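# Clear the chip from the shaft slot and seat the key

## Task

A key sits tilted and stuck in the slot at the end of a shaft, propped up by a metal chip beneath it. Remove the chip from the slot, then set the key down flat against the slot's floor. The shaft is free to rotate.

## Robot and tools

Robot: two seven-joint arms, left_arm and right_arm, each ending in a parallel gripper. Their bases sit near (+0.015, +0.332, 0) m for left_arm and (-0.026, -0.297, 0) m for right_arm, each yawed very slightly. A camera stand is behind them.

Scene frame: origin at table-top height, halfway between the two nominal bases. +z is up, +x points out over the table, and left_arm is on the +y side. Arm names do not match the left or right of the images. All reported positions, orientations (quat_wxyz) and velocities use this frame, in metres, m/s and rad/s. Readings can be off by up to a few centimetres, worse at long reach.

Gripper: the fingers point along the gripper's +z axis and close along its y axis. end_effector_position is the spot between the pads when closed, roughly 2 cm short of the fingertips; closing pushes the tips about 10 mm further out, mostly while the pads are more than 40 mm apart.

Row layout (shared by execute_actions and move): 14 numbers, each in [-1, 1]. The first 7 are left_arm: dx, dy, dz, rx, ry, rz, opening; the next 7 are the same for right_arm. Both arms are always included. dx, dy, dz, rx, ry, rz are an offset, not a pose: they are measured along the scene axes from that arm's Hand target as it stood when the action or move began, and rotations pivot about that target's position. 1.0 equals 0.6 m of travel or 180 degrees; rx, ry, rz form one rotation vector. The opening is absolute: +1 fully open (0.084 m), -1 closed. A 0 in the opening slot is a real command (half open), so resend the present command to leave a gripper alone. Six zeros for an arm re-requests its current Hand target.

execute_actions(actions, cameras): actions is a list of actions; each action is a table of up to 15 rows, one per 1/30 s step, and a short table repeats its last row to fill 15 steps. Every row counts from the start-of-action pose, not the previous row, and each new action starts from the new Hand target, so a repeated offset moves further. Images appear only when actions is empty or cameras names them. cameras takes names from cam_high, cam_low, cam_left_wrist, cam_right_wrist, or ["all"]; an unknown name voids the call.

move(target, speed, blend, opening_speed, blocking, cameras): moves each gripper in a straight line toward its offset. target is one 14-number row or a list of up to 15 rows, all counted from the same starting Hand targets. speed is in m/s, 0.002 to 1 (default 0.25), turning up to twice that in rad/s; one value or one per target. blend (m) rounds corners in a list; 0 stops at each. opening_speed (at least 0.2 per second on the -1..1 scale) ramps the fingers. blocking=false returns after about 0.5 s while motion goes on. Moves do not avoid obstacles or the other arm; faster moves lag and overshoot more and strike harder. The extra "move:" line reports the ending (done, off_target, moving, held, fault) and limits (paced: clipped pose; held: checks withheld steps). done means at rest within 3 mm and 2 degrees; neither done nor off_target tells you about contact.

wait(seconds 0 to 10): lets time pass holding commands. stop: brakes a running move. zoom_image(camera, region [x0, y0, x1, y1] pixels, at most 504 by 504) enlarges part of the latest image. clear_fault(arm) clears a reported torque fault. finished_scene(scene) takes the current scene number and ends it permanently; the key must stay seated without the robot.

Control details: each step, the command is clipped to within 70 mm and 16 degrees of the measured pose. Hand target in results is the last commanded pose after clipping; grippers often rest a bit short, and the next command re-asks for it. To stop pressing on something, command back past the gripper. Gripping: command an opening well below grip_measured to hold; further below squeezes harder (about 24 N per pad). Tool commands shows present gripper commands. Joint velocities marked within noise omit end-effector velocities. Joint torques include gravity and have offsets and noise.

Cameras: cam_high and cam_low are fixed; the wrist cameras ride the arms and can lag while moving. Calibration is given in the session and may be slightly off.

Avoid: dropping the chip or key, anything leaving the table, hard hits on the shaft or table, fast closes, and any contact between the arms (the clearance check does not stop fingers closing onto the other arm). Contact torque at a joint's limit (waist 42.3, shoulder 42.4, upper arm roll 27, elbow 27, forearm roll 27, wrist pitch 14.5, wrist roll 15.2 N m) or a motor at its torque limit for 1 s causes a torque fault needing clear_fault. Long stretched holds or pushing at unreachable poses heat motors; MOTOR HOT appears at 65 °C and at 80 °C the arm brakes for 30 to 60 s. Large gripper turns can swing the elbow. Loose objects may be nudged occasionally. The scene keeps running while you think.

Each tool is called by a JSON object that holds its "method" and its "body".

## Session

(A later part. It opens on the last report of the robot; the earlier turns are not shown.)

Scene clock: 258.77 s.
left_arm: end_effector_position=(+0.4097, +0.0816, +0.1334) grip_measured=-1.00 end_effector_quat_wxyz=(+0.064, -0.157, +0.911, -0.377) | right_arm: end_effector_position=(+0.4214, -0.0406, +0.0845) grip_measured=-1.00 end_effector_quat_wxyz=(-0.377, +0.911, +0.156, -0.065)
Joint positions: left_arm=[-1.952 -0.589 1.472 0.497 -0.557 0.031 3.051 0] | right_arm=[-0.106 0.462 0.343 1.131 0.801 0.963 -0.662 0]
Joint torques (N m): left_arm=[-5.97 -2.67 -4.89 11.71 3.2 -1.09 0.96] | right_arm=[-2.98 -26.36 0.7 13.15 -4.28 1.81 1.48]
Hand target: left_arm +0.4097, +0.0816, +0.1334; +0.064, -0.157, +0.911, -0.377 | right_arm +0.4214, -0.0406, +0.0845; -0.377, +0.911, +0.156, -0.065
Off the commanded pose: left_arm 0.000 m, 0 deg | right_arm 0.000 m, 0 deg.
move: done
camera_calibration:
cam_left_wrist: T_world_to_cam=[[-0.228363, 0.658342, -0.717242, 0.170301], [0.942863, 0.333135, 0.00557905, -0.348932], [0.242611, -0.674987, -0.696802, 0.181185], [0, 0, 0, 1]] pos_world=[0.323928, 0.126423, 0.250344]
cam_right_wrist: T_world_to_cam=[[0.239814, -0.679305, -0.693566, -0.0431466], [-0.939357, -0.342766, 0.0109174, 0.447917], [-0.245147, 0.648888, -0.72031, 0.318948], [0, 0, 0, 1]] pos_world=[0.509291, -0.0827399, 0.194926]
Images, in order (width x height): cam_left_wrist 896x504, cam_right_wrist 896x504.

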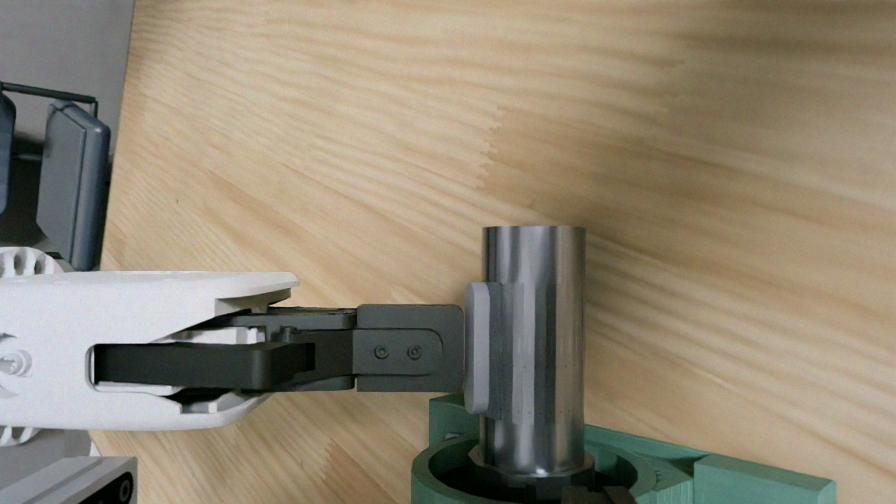

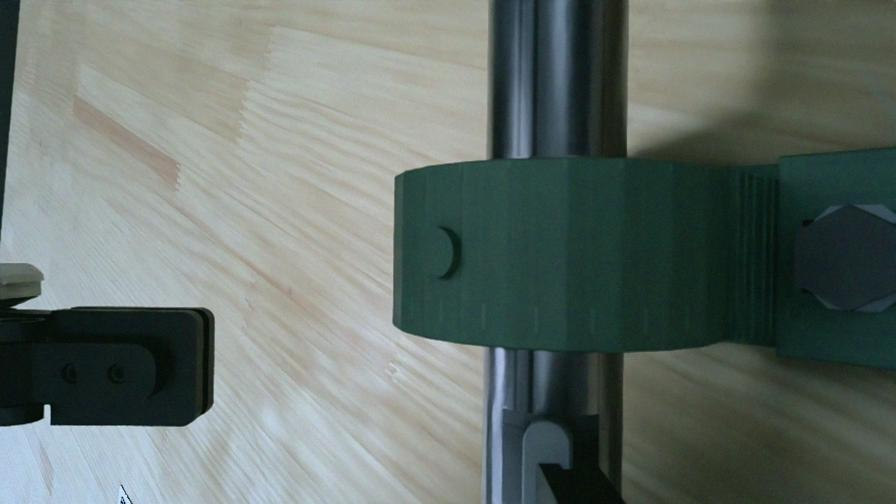

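{"method": "move", "body": {"target": [0, 0, 0, 0, 0, 0, -1, 0.0275, -0.0778, 0.0825, 0, 0, 0, -0.3], "speed": 0.15, "cameras": ["cam_left_wrist", "cam_right_wrist"]}}

{"method": "zoom_image", "body": {"camera": "cam_left_wrist", "region": [440, 260, 540, 430]}}

{"method": "zoom_image", "body": {"camera": "cam_right_wrist", "region": [440, 300, 600, 504]}}

Scene clock: 270.13 s.
left_arm: end_effector_position=(+0.4097, +0.0816, +0.1334) grip_measured=-1.00 end_effector_quat_wxyz=(+0.064, -0.157, +0.911, -0.377) | right_arm: end_effector_position=(+0.4379, -0.0873, +0.1340) grip_measured=-0.32 end_effector_quat_wxyz=(-0.377, +0.911, +0.156, -0.065)
Joint positions: left_arm=[-1.952 -0.589 1.472 0.497 -0.557 0.031 3.051 0] | right_arm=[-0.179 0.384 0.301 1.186 0.738 1.131 -0.631 0.03]
Joint torques (N m): left_arm=[-5.61 -2.8 -4.77 11.57 2.74 -1.1 0.89] | right_arm=[-2.96 -26.48 0.07 14.06 -3.79 1.76 1.79]
Hand target: left_arm +0.4097, +0.0816, +0.1334; +0.064, -0.157, +0.911, -0.377 | right_arm +0.4379, -0.0873, +0.1340; -0.377, +0.911, +0.156, -0.065
Off the commanded pose: left_arm 0.000 m, 0 deg | right_arm 0.000 m, 0 deg.
move: done
camera_calibration:
cam_left_wrist: T_world_to_cam=[[-0.228363, 0.658342, -0.717242, 0.170301], [0.942863, 0.333135, 0.00557905, -0.348932], [0.242611, -0.674987, -0.696802, 0.181185], [0, 0, 0, 1]] pos_world=[0.323928, 0.126423, 0.250344]
cam_right_wrist: T_world_to_cam=[[0.239701, -0.679397, -0.693515, -0.0445303], [-0.93939, -0.342673, 0.0110129, 0.446876], [-0.245131, 0.648842, -0.720358, 0.388876], [0, 0, 0, 1]] pos_world=[0.525791, -0.12944, 0.244326]
Images, in order (width x height): cam_left_wrist 896x504, cam_right_wrist 896x504.

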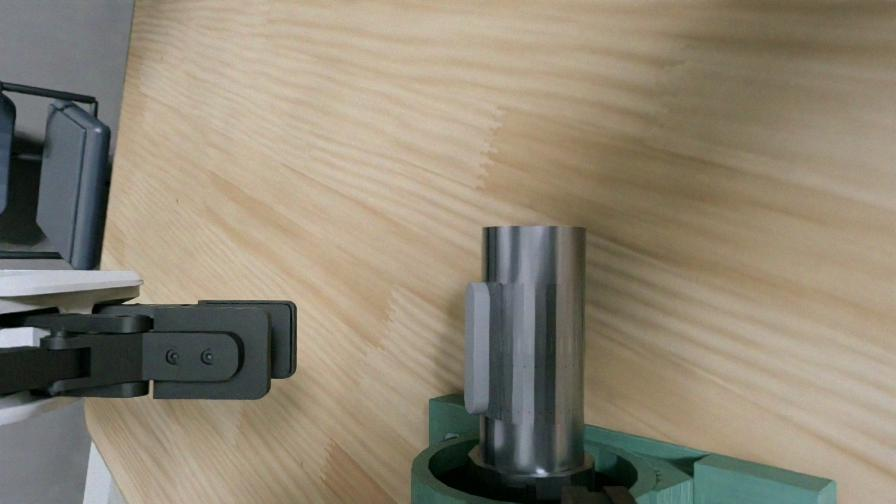

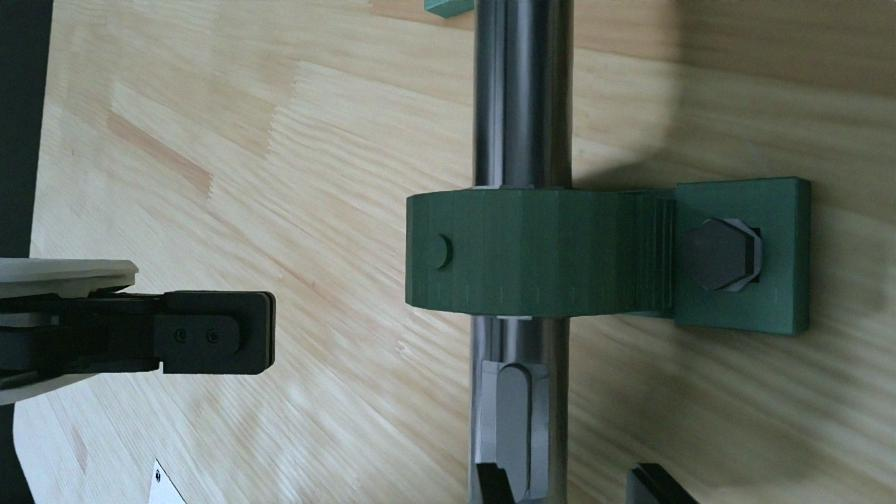

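Scaled by 2.965 from the camera's 896x504 image, which has a finer 1280x720 frame.

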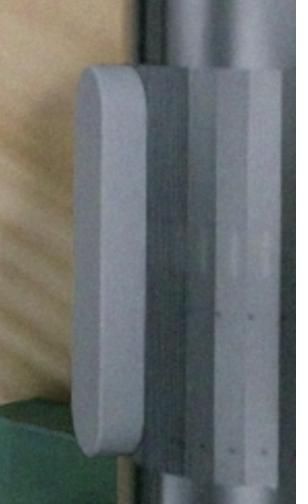

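Scaled by 2.471 from the camera's 896x504 image, which has a finer 1280x720 frame.

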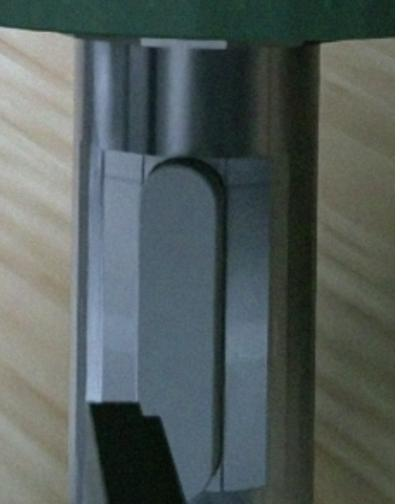

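{"method": "move", "body": {"target": [0, 0, 0, 0, 0, 0, -1, -0.0510, 0.0747, -0.0603, -0.0629, -0.0222, 0, -0.35], "speed": 0.12, "cameras": ["cam_left_wrist", "cam_right_wrist"]}}

{"method": "zoom_image", "body": {"camera": "cam_left_wrist", "region": [380, 210, 600, 430]}}

{"method": "zoom_image", "body": {"camera": "cam_right_wrist", "region": [440, 300, 740, 504]}}

Scene clock: 307.50 s.
left_arm: end_effector_position=(+0.4097, +0.0816, +0.1334) grip_measured=-1.00 end_effector_quat_wxyz=(+0.064, -0.157, +0.911, -0.377) | right_arm: end_effector_position=(+0.4073, -0.0425, +0.0978) grip_measured=-0.37 end_effector_quat_wxyz=(-0.280, +0.945, +0.162, -0.048)
Joint positions: left_arm=[-1.952 -0.589 1.472 0.497 -0.557 0.031 3.051 0] | right_arm=[-0.019 0.324 0.33 1.042 0.647 0.856 -0.475 0.028]
Joint torques (N m): left_arm=[-5.63 -2.59 -4.88 11.63 2.43 -1.1 0.75] | right_arm=[2.95 -24.66 3.06 9.96 -4.73 -2.66 1.65]
Hand target: left_arm +0.4097, +0.0816, +0.1334; +0.064, -0.157, +0.911, -0.377 | right_arm +0.4073, -0.0425, +0.0978; -0.280, +0.945, +0.162, -0.048
Off the commanded pose: left_arm 0.000 m, 0 deg | right_arm 0.000 m, 0 deg.
move: done
camera_calibration:
cam_left_wrist: T_world_to_cam=[[-0.228363, 0.658342, -0.717242, 0.170301], [0.942863, 0.333135, 0.00557905, -0.348932], [0.242611, -0.674987, -0.696802, 0.181185], [0, 0, 0, 1]] pos_world=[0.323928, 0.126423, 0.250344]
cam_right_wrist: T_world_to_cam=[[0.282401, -0.800554, -0.528547, -0.0705689], [-0.940267, -0.340193, 0.0128854, 0.434139], [-0.190124, 0.493337, -0.848806, 0.309896], [0, 0, 0, 1]] pos_world=[0.487054, -0.0616865, 0.220149]
Images, in order (width x height): cam_left_wrist 896x504, cam_right_wrist 896x504.

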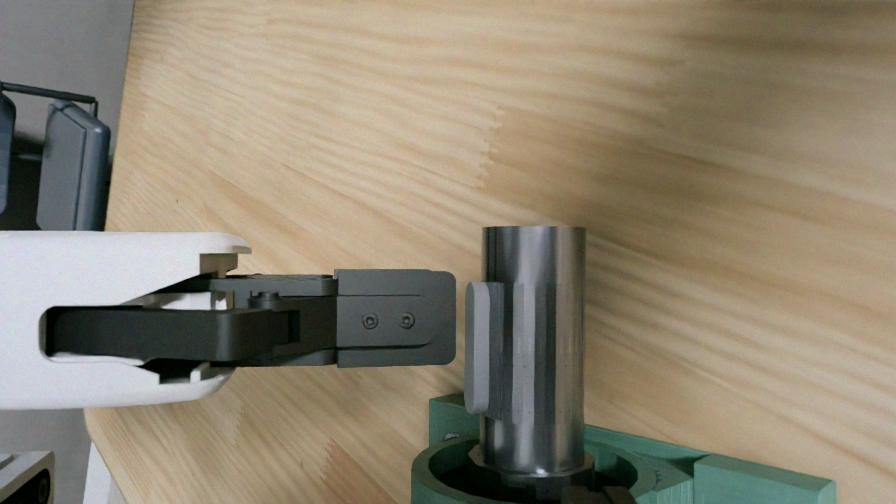

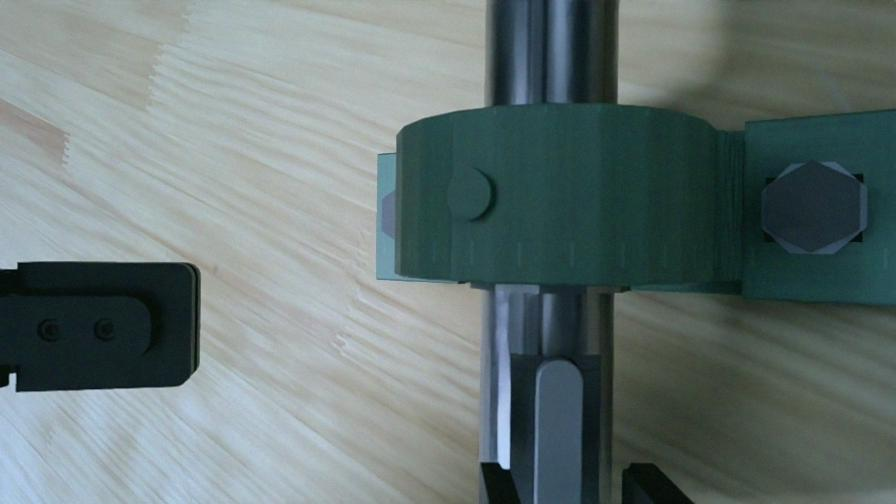

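Scaled by 2.291 from the camera's 896x504 image, which has a finer 1280x720 frame.

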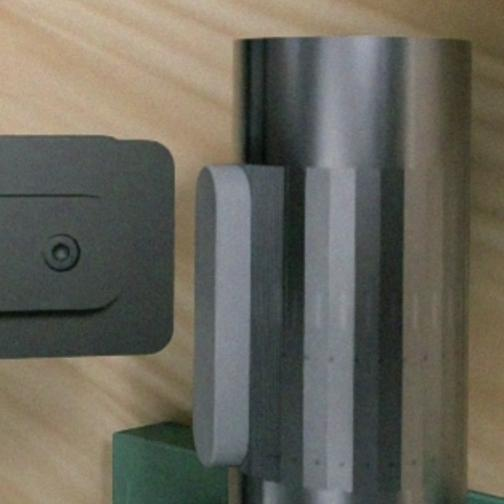

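Scaled by 1.680 from the camera's 896x504 image, which has a finer 1280x720 frame.

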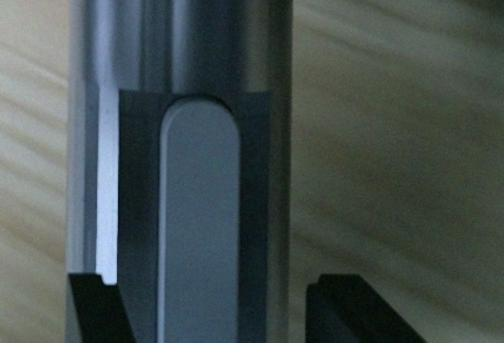

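{"method": "move", "body": {"target": [0, 0, 0, 0, 0, 0, -1, -0.00478, 0.01352, -0.02209, 0, 0, 0, -0.5], "speed": 0.04, "opening_speed": 0.5, "cameras": ["cam_left_wrist", "cam_right_wrist"]}}

{"method": "zoom_image", "body": {"camera": "cam_left_wrist", "region": [380, 210, 600, 430]}}

{"method": "zoom_image", "body": {"camera": "cam_right_wrist", "region": [440, 300, 740, 504]}}

Scene clock: 318.77 s.
left_arm: end_effector_position=(+0.4097, +0.0816, +0.1334) grip_measured=-1.00 end_effector_quat_wxyz=(+0.064, -0.157, +0.911, -0.377) | right_arm: end_effector_position=(+0.4045, -0.0344, +0.0846) grip_measured=-0.52 end_effector_quat_wxyz=(-0.280, +0.945, +0.162, -0.048)
Joint positions: left_arm=[-1.952 -0.589 1.472 0.497 -0.557 0.031 3.051 0] | right_arm=[-0.005 0.352 0.339 1.035 0.657 0.815 -0.481 0.021]
Joint torques (N m): left_arm=[-5.74 -2.4 -4.98 11.66 2.04 -1.09 0.62] | right_arm=[2.9 -15.99 3.24 9.77 5 -2.87 -1.66]
Hand target: left_arm +0.4097, +0.0816, +0.1334; +0.064, -0.157, +0.911, -0.377 | right_arm +0.4045, -0.0344, +0.0846; -0.280, +0.945, +0.162, -0.048
Off the commanded pose: left_arm 0.000 m, 0 deg | right_arm 0.000 m, 0 deg.
move: done
camera_calibration:
cam_left_wrist: T_world_to_cam=[[-0.228363, 0.658342, -0.717242, 0.170301], [0.942863, 0.333135, 0.00557905, -0.348932], [0.242611, -0.674987, -0.696802, 0.181185], [0, 0, 0, 1]] pos_world=[0.323928, 0.126423, 0.250344]
cam_right_wrist: T_world_to_cam=[[0.282491, -0.800567, -0.52848, -0.0702203], [-0.940239, -0.340273, 0.012872, 0.434357], [-0.190132, 0.493261, -0.848848, 0.294104], [0, 0, 0, 1]] pos_world=[0.484154, -0.0534866, 0.206949]
Images, in order (width x height): cam_left_wrist 896x504, cam_right_wrist 896x504.

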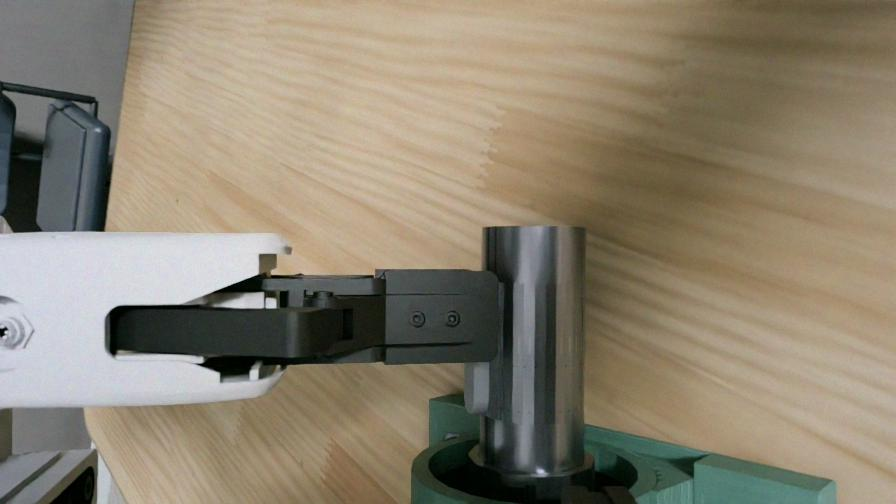

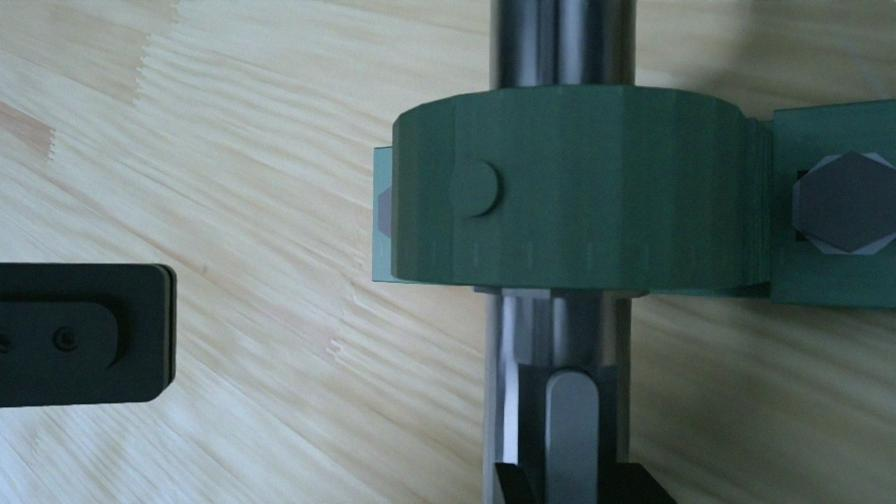

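Scaled by 2.291 from the camera's 896x504 image, which has a finer 1280x720 frame.

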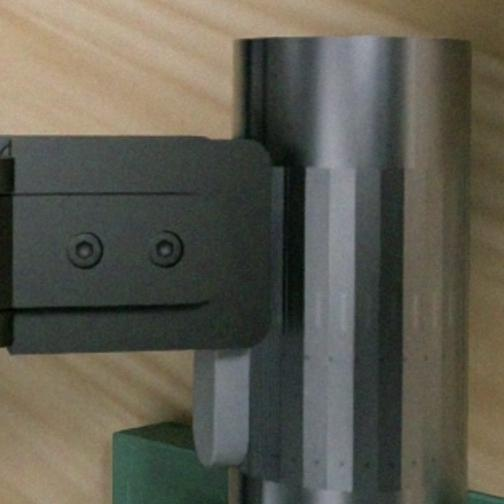

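Scaled by 1.680 from the camera's 896x504 image, which has a finer 1280x720 frame.

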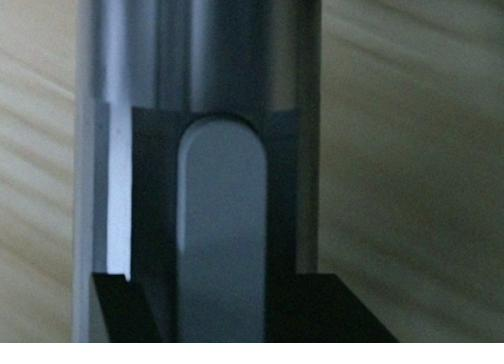

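{"method": "move", "body": {"target": [0, 0, 0, 0, 0, 0, -1, 0, 0, 0, 0, 0, 0, -1], "opening_speed": 0.4, "cameras": ["cam_left_wrist", "cam_right_wrist"]}}

{"method": "zoom_image", "body": {"camera": "cam_left_wrist", "region": [380, 210, 600, 430]}}

{"method": "zoom_image", "body": {"camera": "cam_right_wrist", "region": [440, 300, 740, 504]}}

Scene clock: 323.70 s.
left_arm: end_effector_position=(+0.4097, +0.0816, +0.1334) grip_measured=-1.00 end_effector_quat_wxyz=(+0.064, -0.157, +0.911, -0.377) | right_arm: end_effector_position=(+0.4045, -0.0344, +0.0845) grip_measured=-0.74 end_effector_quat_wxyz=(-0.280, +0.945, +0.162, -0.048)
Joint positions: left_arm=[-1.952 -0.589 1.472 0.497 -0.557 0.031 3.051 0] | right_arm=[-0.005 0.352 0.339 1.035 0.657 0.815 -0.481 0.012]
Joint torques (N m): left_arm=[-5.68 -2.31 -4.95 11.56 1.69 -1.07 0.47] | right_arm=[2.39 -25.18 5.94 14.2 4.65 1.96 -1.73]
Hand target: left_arm +0.4097, +0.0816, +0.1334; +0.064, -0.157, +0.911, -0.377 | right_arm +0.4045, -0.0344, +0.0846; -0.280, +0.945, +0.162, -0.048
Off the commanded pose: left_arm 0.000 m, 0 deg | right_arm 0.000 m, 0 deg.
move: done
camera_calibration:
cam_left_wrist: T_world_to_cam=[[-0.228363, 0.658342, -0.717242, 0.170301], [0.942863, 0.333135, 0.00557905, -0.348932], [0.242611, -0.674987, -0.696802, 0.181185], [0, 0, 0, 1]] pos_world=[0.323928, 0.126423, 0.250344]
cam_right_wrist: T_world_to_cam=[[0.282436, -0.800571, -0.528503, -0.0702419], [-0.940236, -0.340277, 0.0129798, 0.434333], [-0.190229, 0.493252, -0.848832, 0.294062], [0, 0, 0, 1]] pos_world=[0.484154, -0.0534866, 0.206849]
Images, in order (width x height): cam_left_wrist 896x504, cam_right_wrist 896x504.

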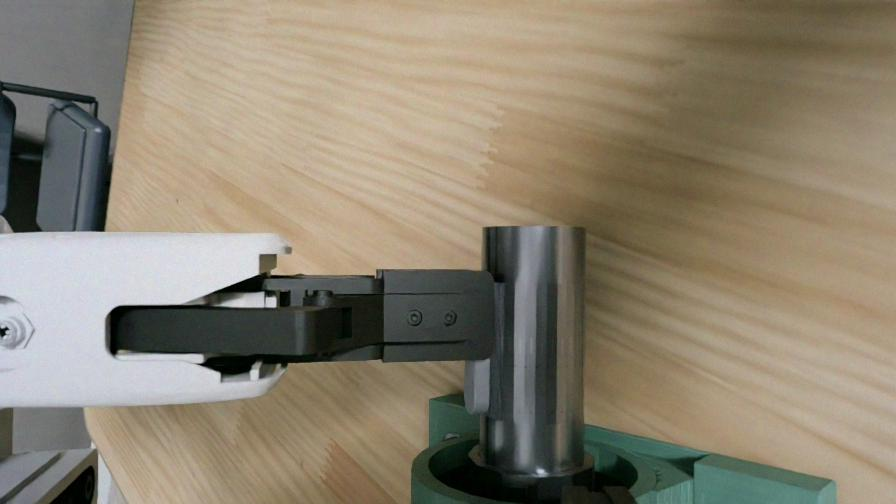

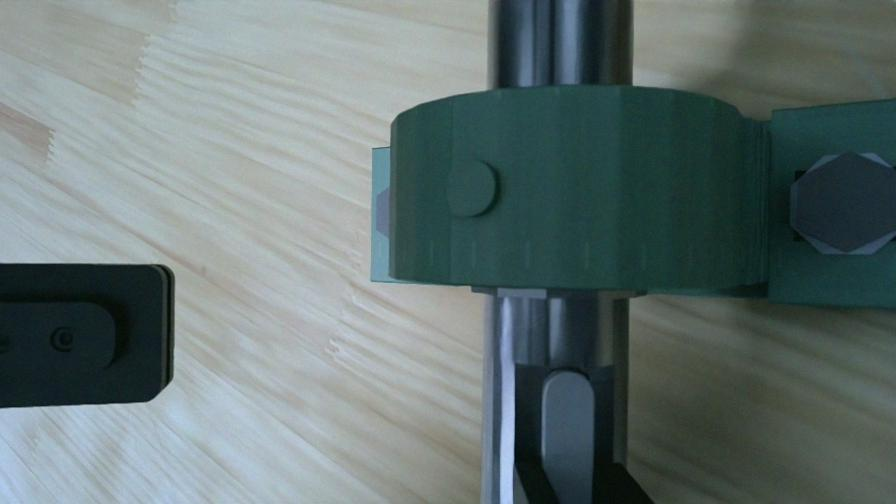

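Scaled by 2.291 from the camera's 896x504 image, which has a finer 1280x720 frame.

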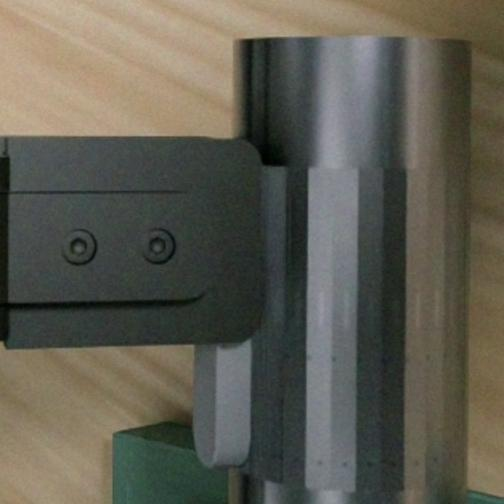

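Scaled by 1.680 from the camera's 896x504 image, which has a finer 1280x720 frame.

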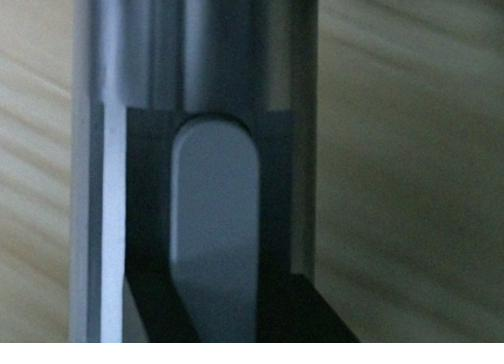

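{"method": "move", "body": {"target": [0, 0, 0, 0, 0, 0, -1, 0.0006, -0.00171, 0.0028, 0, 0, 0, -1], "speed": 0.01, "cameras": ["cam_left_wrist", "cam_right_wrist"]}}

{"method": "zoom_image", "body": {"camera": "cam_left_wrist", "region": [380, 210, 600, 430]}}

{"method": "zoom_image", "body": {"camera": "cam_right_wrist", "region": [440, 300, 740, 504]}}

Scene clock: 329.00 s.
left_arm: end_effector_position=(+0.4097, +0.0816, +0.1334) grip_measured=-1.00 end_effector_quat_wxyz=(+0.064, -0.157, +0.911, -0.377) | right_arm: end_effector_position=(+0.4047, -0.0353, +0.0862) grip_measured=-0.74 end_effector_quat_wxyz=(-0.280, +0.945, +0.162, -0.048)
Joint positions: left_arm=[-1.952 -0.589 1.472 0.497 -0.557 0.031 3.051 0] | right_arm=[-0.006 0.349 0.338 1.036 0.656 0.82 -0.48 0.012]
Joint torques (N m): left_arm=[-5.82 -2.38 -4.9 11.61 1.29 -1.12 0.37] | right_arm=[-3.41 -31.72 0.28 17.86 -3.75 1.5 1.66]
Hand target: left_arm +0.4097, +0.0816, +0.1334; +0.064, -0.157, +0.911, -0.377 | right_arm +0.4048, -0.0354, +0.0862; -0.280, +0.945, +0.162, -0.048
Off the commanded pose: left_arm 0.000 m, 0 deg | right_arm 0.000 m, 0 deg.
move: done
camera_calibration:
cam_left_wrist: T_world_to_cam=[[-0.228363, 0.658342, -0.717242, 0.170301], [0.942863, 0.333135, 0.00557905, -0.348932], [0.242611, -0.674987, -0.696802, 0.181185], [0, 0, 0, 1]] pos_world=[0.323928, 0.126423, 0.250344]
cam_right_wrist: T_world_to_cam=[[0.282608, -0.800494, -0.528528, -0.0703026], [-0.940164, -0.340475, 0.0129596, 0.434212], [-0.190325, 0.493241, -0.848817, 0.296098], [0, 0, 0, 1]] pos_world=[0.484454, -0.0544862, 0.208549]
Images, in order (width x height): cam_left_wrist 896x504, cam_right_wrist 896x504.

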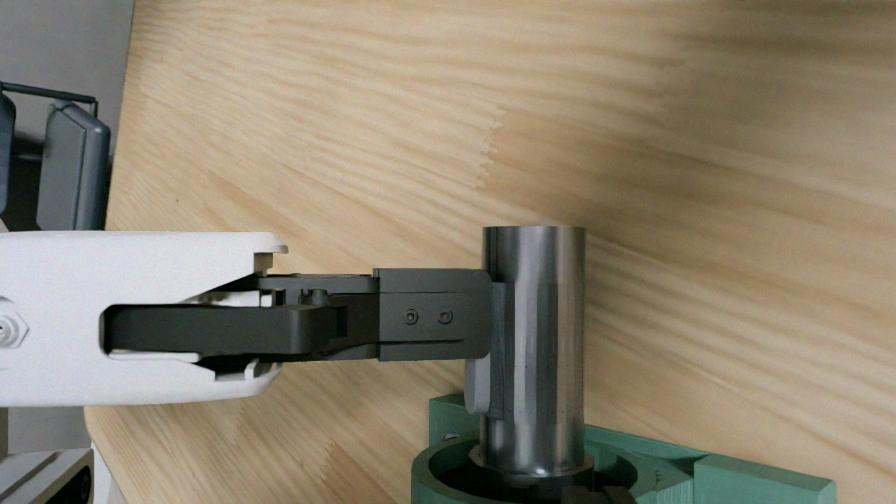

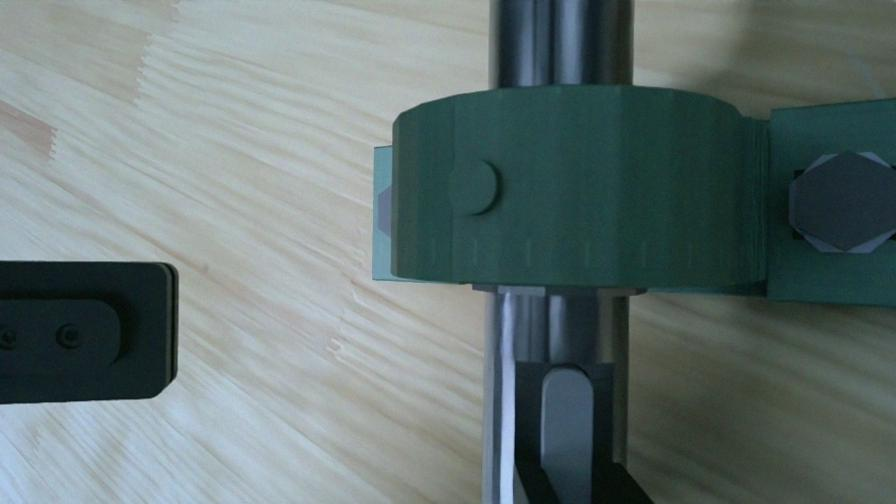

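Scaled by 2.291 from the camera's 896x504 image, which has a finer 1280x720 frame.

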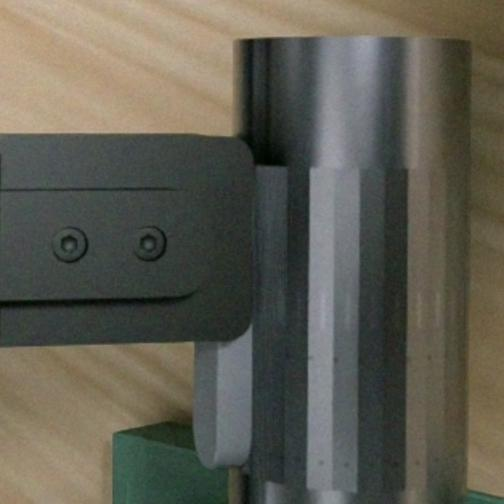

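Scaled by 1.680 from the camera's 896x504 image, which has a finer 1280x720 frame.

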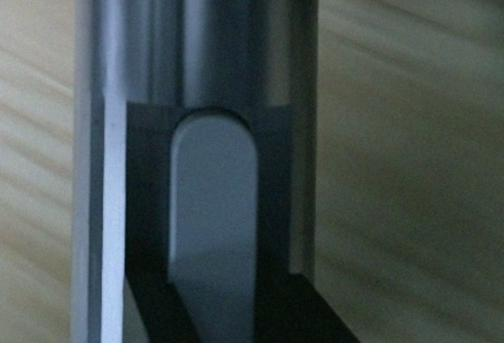

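{"method": "move", "body": {"target": [0, 0, 0, 0, 0, 0, -1, 0.0006, -0.00171, 0.0028, 0, 0, 0, -1], "speed": 0.01, "cameras": ["cam_left_wrist", "cam_right_wrist"]}}

{"method": "zoom_image", "body": {"camera": "cam_left_wrist", "region": [380, 210, 600, 430]}}

{"method": "zoom_image", "body": {"camera": "cam_right_wrist", "region": [440, 300, 740, 504]}}

Scene clock: 336.73 s.
left_arm: end_effector_position=(+0.4097, +0.0816, +0.1334) grip_measured=-1.00 end_effector_quat_wxyz=(+0.064, -0.157, +0.911, -0.377) | right_arm: end_effector_position=(+0.4054, -0.0365, +0.0881) grip_measured=-0.79 end_effector_quat_wxyz=(-0.280, +0.945, +0.162, -0.048)
Joint positions: left_arm=[-1.952 -0.589 1.472 0.497 -0.557 0.031 3.051 0] | right_arm=[-0.008 0.345 0.337 1.037 0.655 0.825 -0.479 0.009]
Joint torques (N m): left_arm=[-5.71 -2.23 -4.98 11.59 0.9 -1.09 0.27] | right_arm=[0.91 -19.98 3.12 11.94 -2.25 0.4 1.54]
Hand target: left_arm +0.4097, +0.0816, +0.1334; +0.064, -0.157, +0.911, -0.377 | right_arm +0.4052, -0.0364, +0.0879; -0.280, +0.945, +0.162, -0.048
Off the commanded pose: left_arm 0.000 m, 0 deg | right_arm 0.000 m, 0 deg.
move: done
camera_calibration:
cam_left_wrist: T_world_to_cam=[[-0.228363, 0.658342, -0.717242, 0.170301], [0.942863, 0.333135, 0.00557905, -0.348932], [0.242611, -0.674987, -0.696802, 0.181185], [0, 0, 0, 1]] pos_world=[0.323928, 0.126423, 0.250344]
cam_right_wrist: T_world_to_cam=[[0.282512, -0.80064, -0.528359, -0.0703737], [-0.940354, -0.339973, 0.0123663, 0.434589], [-0.189529, 0.493351, -0.848931, 0.298147], [0, 0, 0, 1]] pos_world=[0.485056, -0.055687, 0.21055]
Images, in order (width x height): cam_left_wrist 896x504, cam_right_wrist 896x504.

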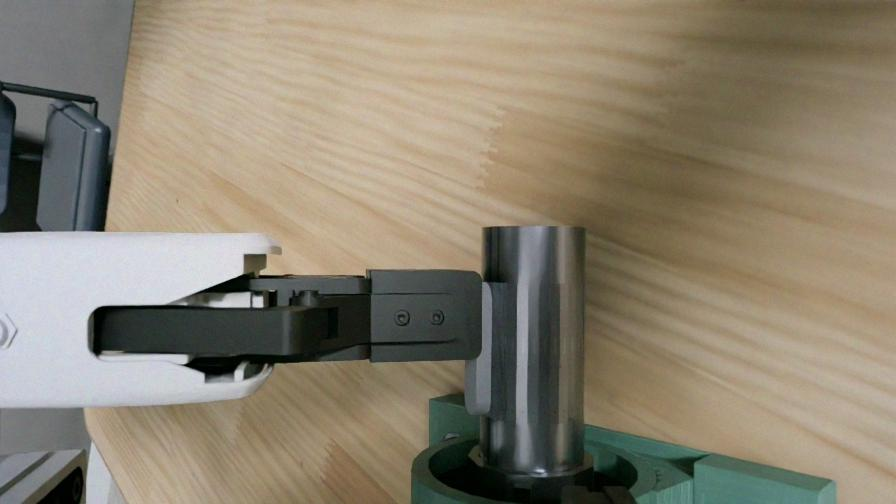

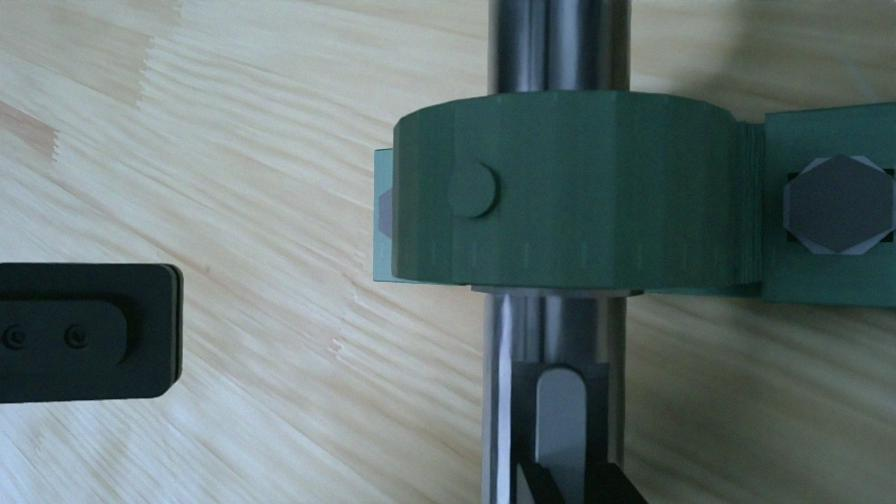

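Scaled by 2.291 from the camera's 896x504 image, which has a finer 1280x720 frame.

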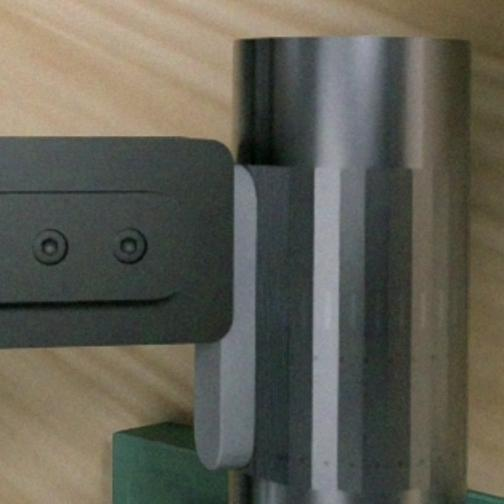

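Scaled by 1.680 from the camera's 896x504 image, which has a finer 1280x720 frame.

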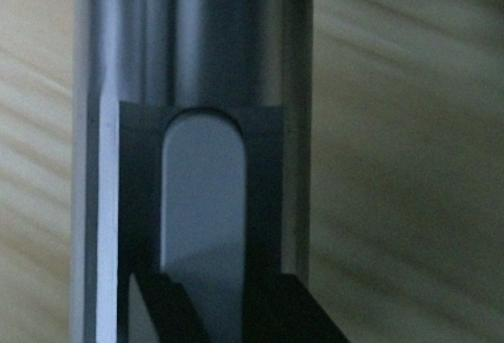

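{"method": "move", "body": {"target": [0, 0, 0, 0, 0, 0, -1, 0.0181, -0.0514, 0.0839, 0, 0, 0, -0.5], "speed": 0.15, "cameras": ["cam_left_wrist", "cam_right_wrist"]}}

{"method": "zoom_image", "body": {"camera": "cam_left_wrist", "region": [450, 270, 510, 350]}}

{"method": "zoom_image", "body": {"camera": "cam_left_wrist", "region": [450, 350, 510, 430]}}

{"method": "zoom_image", "body": {"camera": "cam_right_wrist", "region": [460, 300, 600, 504]}}

Scene clock: 379.00 s.
left_arm: end_effector_position=(+0.4097, +0.0816, +0.1334) grip_measured=-1.00 end_effector_quat_wxyz=(+0.064, -0.157, +0.911, -0.377) | right_arm: end_effector_position=(+0.4160, -0.0672, +0.1382) grip_measured=-0.52 end_effector_quat_wxyz=(-0.280, +0.945, +0.162, -0.048)
Joint positions: left_arm=[-1.952 -0.589 1.472 0.497 -0.557 0.031 3.051 0] | right_arm=[-0.061 0.25 0.305 1.077 0.615 0.981 -0.458 0.021]
Joint torques (N m): left_arm=[-5.61 -2.16 -5.1 11.51 0.59 -1.1 0.18] | right_arm=[-2.55 -24.14 -0.43 14.58 -4.27 0.89 1.6]
Hand target: left_arm +0.4097, +0.0816, +0.1334; +0.064, -0.157, +0.911, -0.377 | right_arm +0.4160, -0.0673, +0.1383; -0.280, +0.945, +0.162, -0.048
Off the commanded pose: left_arm 0.000 m, 0 deg | right_arm 0.000 m, 0 deg.
move: done
camera_calibration:
cam_left_wrist: T_world_to_cam=[[-0.228363, 0.658342, -0.717242, 0.170301], [0.942863, 0.333135, 0.00557905, -0.348932], [0.242611, -0.674987, -0.696802, 0.181185], [0, 0, 0, 1]] pos_world=[0.323928, 0.126423, 0.250344]
cam_right_wrist: T_world_to_cam=[[0.282463, -0.800561, -0.528504, -0.071489], [-0.940227, -0.340301, 0.0129644, 0.433346], [-0.190229, 0.493252, -0.848832, 0.358079], [0, 0, 0, 1]] pos_world=[0.495754, -0.0863866, 0.260549]
Images, in order (width x height): cam_left_wrist 896x504, cam_right_wrist 896x504.

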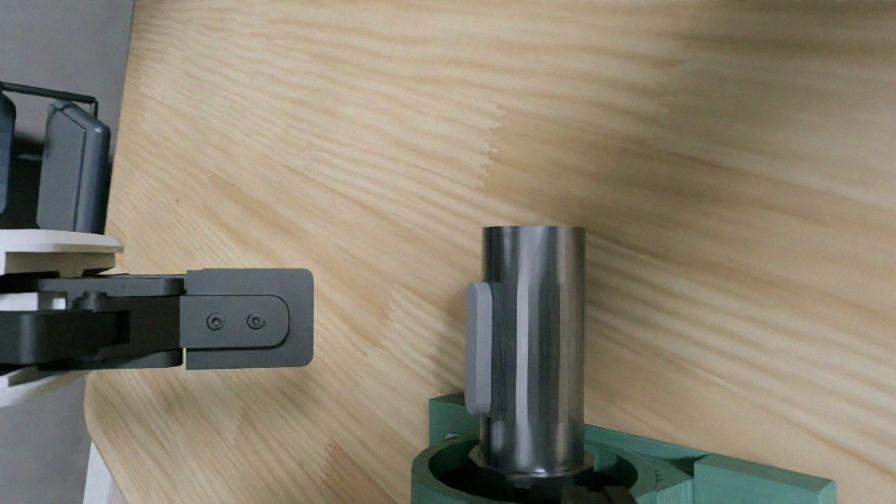

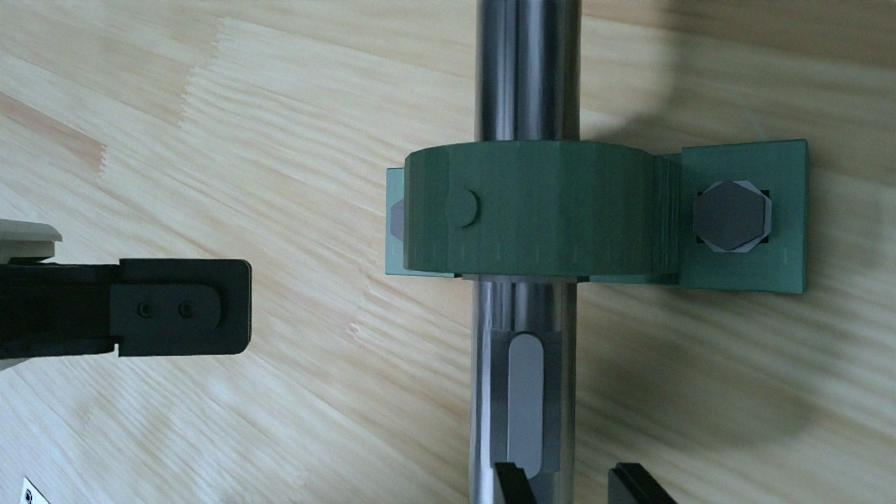

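Scaled by 6.300 from the camera's 896x504 image, which has a finer 1280x720 frame.

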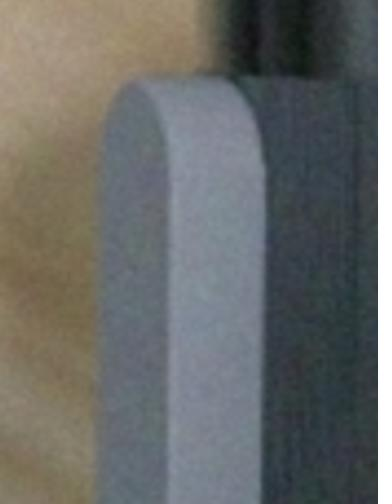

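Scaled by 6.300 from the camera's 896x504 image, which has a finer 1280x720 frame.

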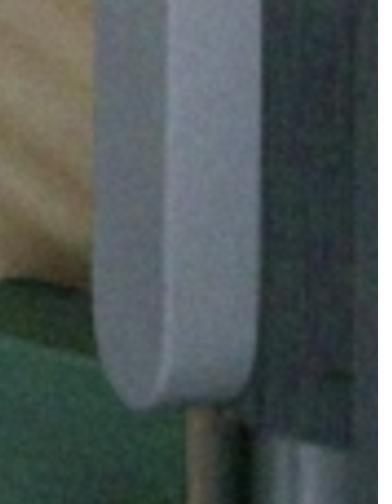

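Scaled by 2.471 from the camera's 896x504 image, which has a finer 1280x720 frame.

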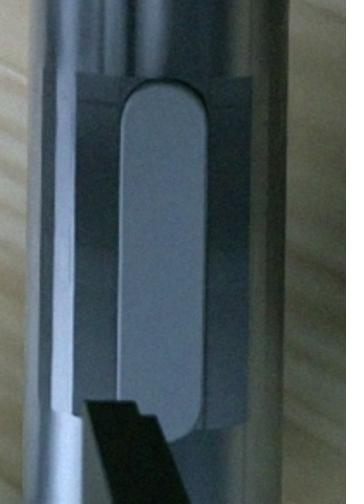

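{"method": "move", "body": {"target": [[0, 0, 0, 0, 0, 0, -1, 0.0063, 0.0520, -0.0578, -0.0262, -0.0093, 0, -0.5],[0, 0, 0, 0, 0, 0, -1, 0.0017, 0.0653, -0.0843, -0.0262, -0.0093, 0, -0.5]], "speed": [0.12, 0.04], "blend": [0.005, 0], "cameras": ["cam_left_wrist", "cam_right_wrist"]}}

{"method": "zoom_image", "body": {"camera": "cam_left_wrist", "region": [380, 210, 600, 430]}}

{"method": "zoom_image", "body": {"camera": "cam_right_wrist", "region": [440, 380, 740, 504]}}

Scene clock: 449.70 s.
left_arm: end_effector_position=(+0.4097, +0.0816, +0.1334) grip_measured=-1.00 end_effector_quat_wxyz=(+0.064, -0.157, +0.911, -0.377) | right_arm: end_effector_position=(+0.4171, -0.0281, +0.0877) grip_measured=-0.52 end_effector_quat_wxyz=(-0.238, +0.956, +0.164, -0.041)
Joint positions: left_arm=[-1.952 -0.589 1.472 0.497 -0.557 0.031 3.051 0] | right_arm=[0.043 0.364 0.327 1.081 0.539 0.791 -0.354 0.021]
Joint torques (N m): left_arm=[-5.73 -1.83 -5.08 11.58 0.23 -1.08 0.03] | right_arm=[3.18 -16.63 3.28 10.28 5.26 -2.89 -1.94]
Hand target: left_arm +0.4097, +0.0816, +0.1334; +0.064, -0.157, +0.911, -0.377 | right_arm +0.4171, -0.0281, +0.0877; -0.238, +0.956, +0.164, -0.041
Off the commanded pose: left_arm 0.000 m, 0 deg | right_arm 0.000 m, 0 deg.
move: done
camera_calibration:
cam_left_wrist: T_world_to_cam=[[-0.228363, 0.658342, -0.717242, 0.170301], [0.942863, 0.333135, 0.00557905, -0.348932], [0.242611, -0.674987, -0.696802, 0.181185], [0, 0, 0, 1]] pos_world=[0.323928, 0.126423, 0.250344]
cam_right_wrist: T_world_to_cam=[[0.29676, -0.840964, -0.452452, -0.0808589], [-0.940645, -0.33913, 0.0133718, 0.448491], [-0.164685, 0.421629, -0.891688, 0.287196], [0, 0, 0, 1]] pos_world=[0.493163, -0.0369931, 0.213508]
Images, in order (width x height): cam_left_wrist 896x504, cam_right_wrist 896x504.

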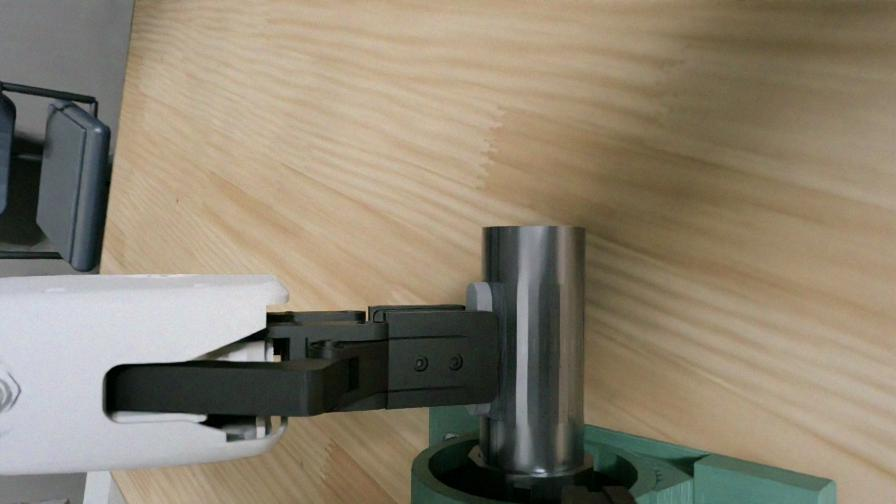

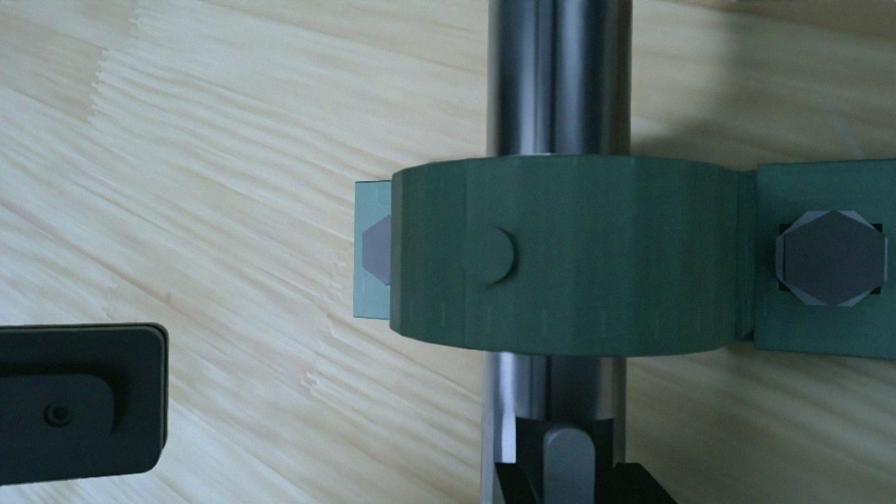

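Scaled by 2.291 from the camera's 896x504 image, which has a finer 1280x720 frame.

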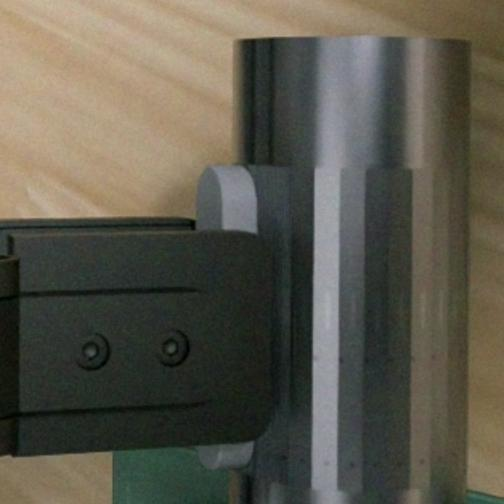

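Scaled by 1.680 from the camera's 896x504 image, which has a finer 1280x720 frame.

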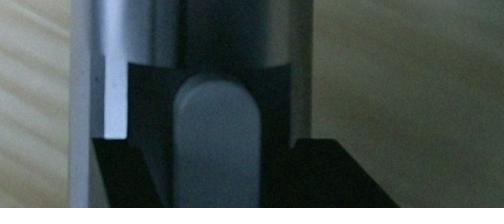

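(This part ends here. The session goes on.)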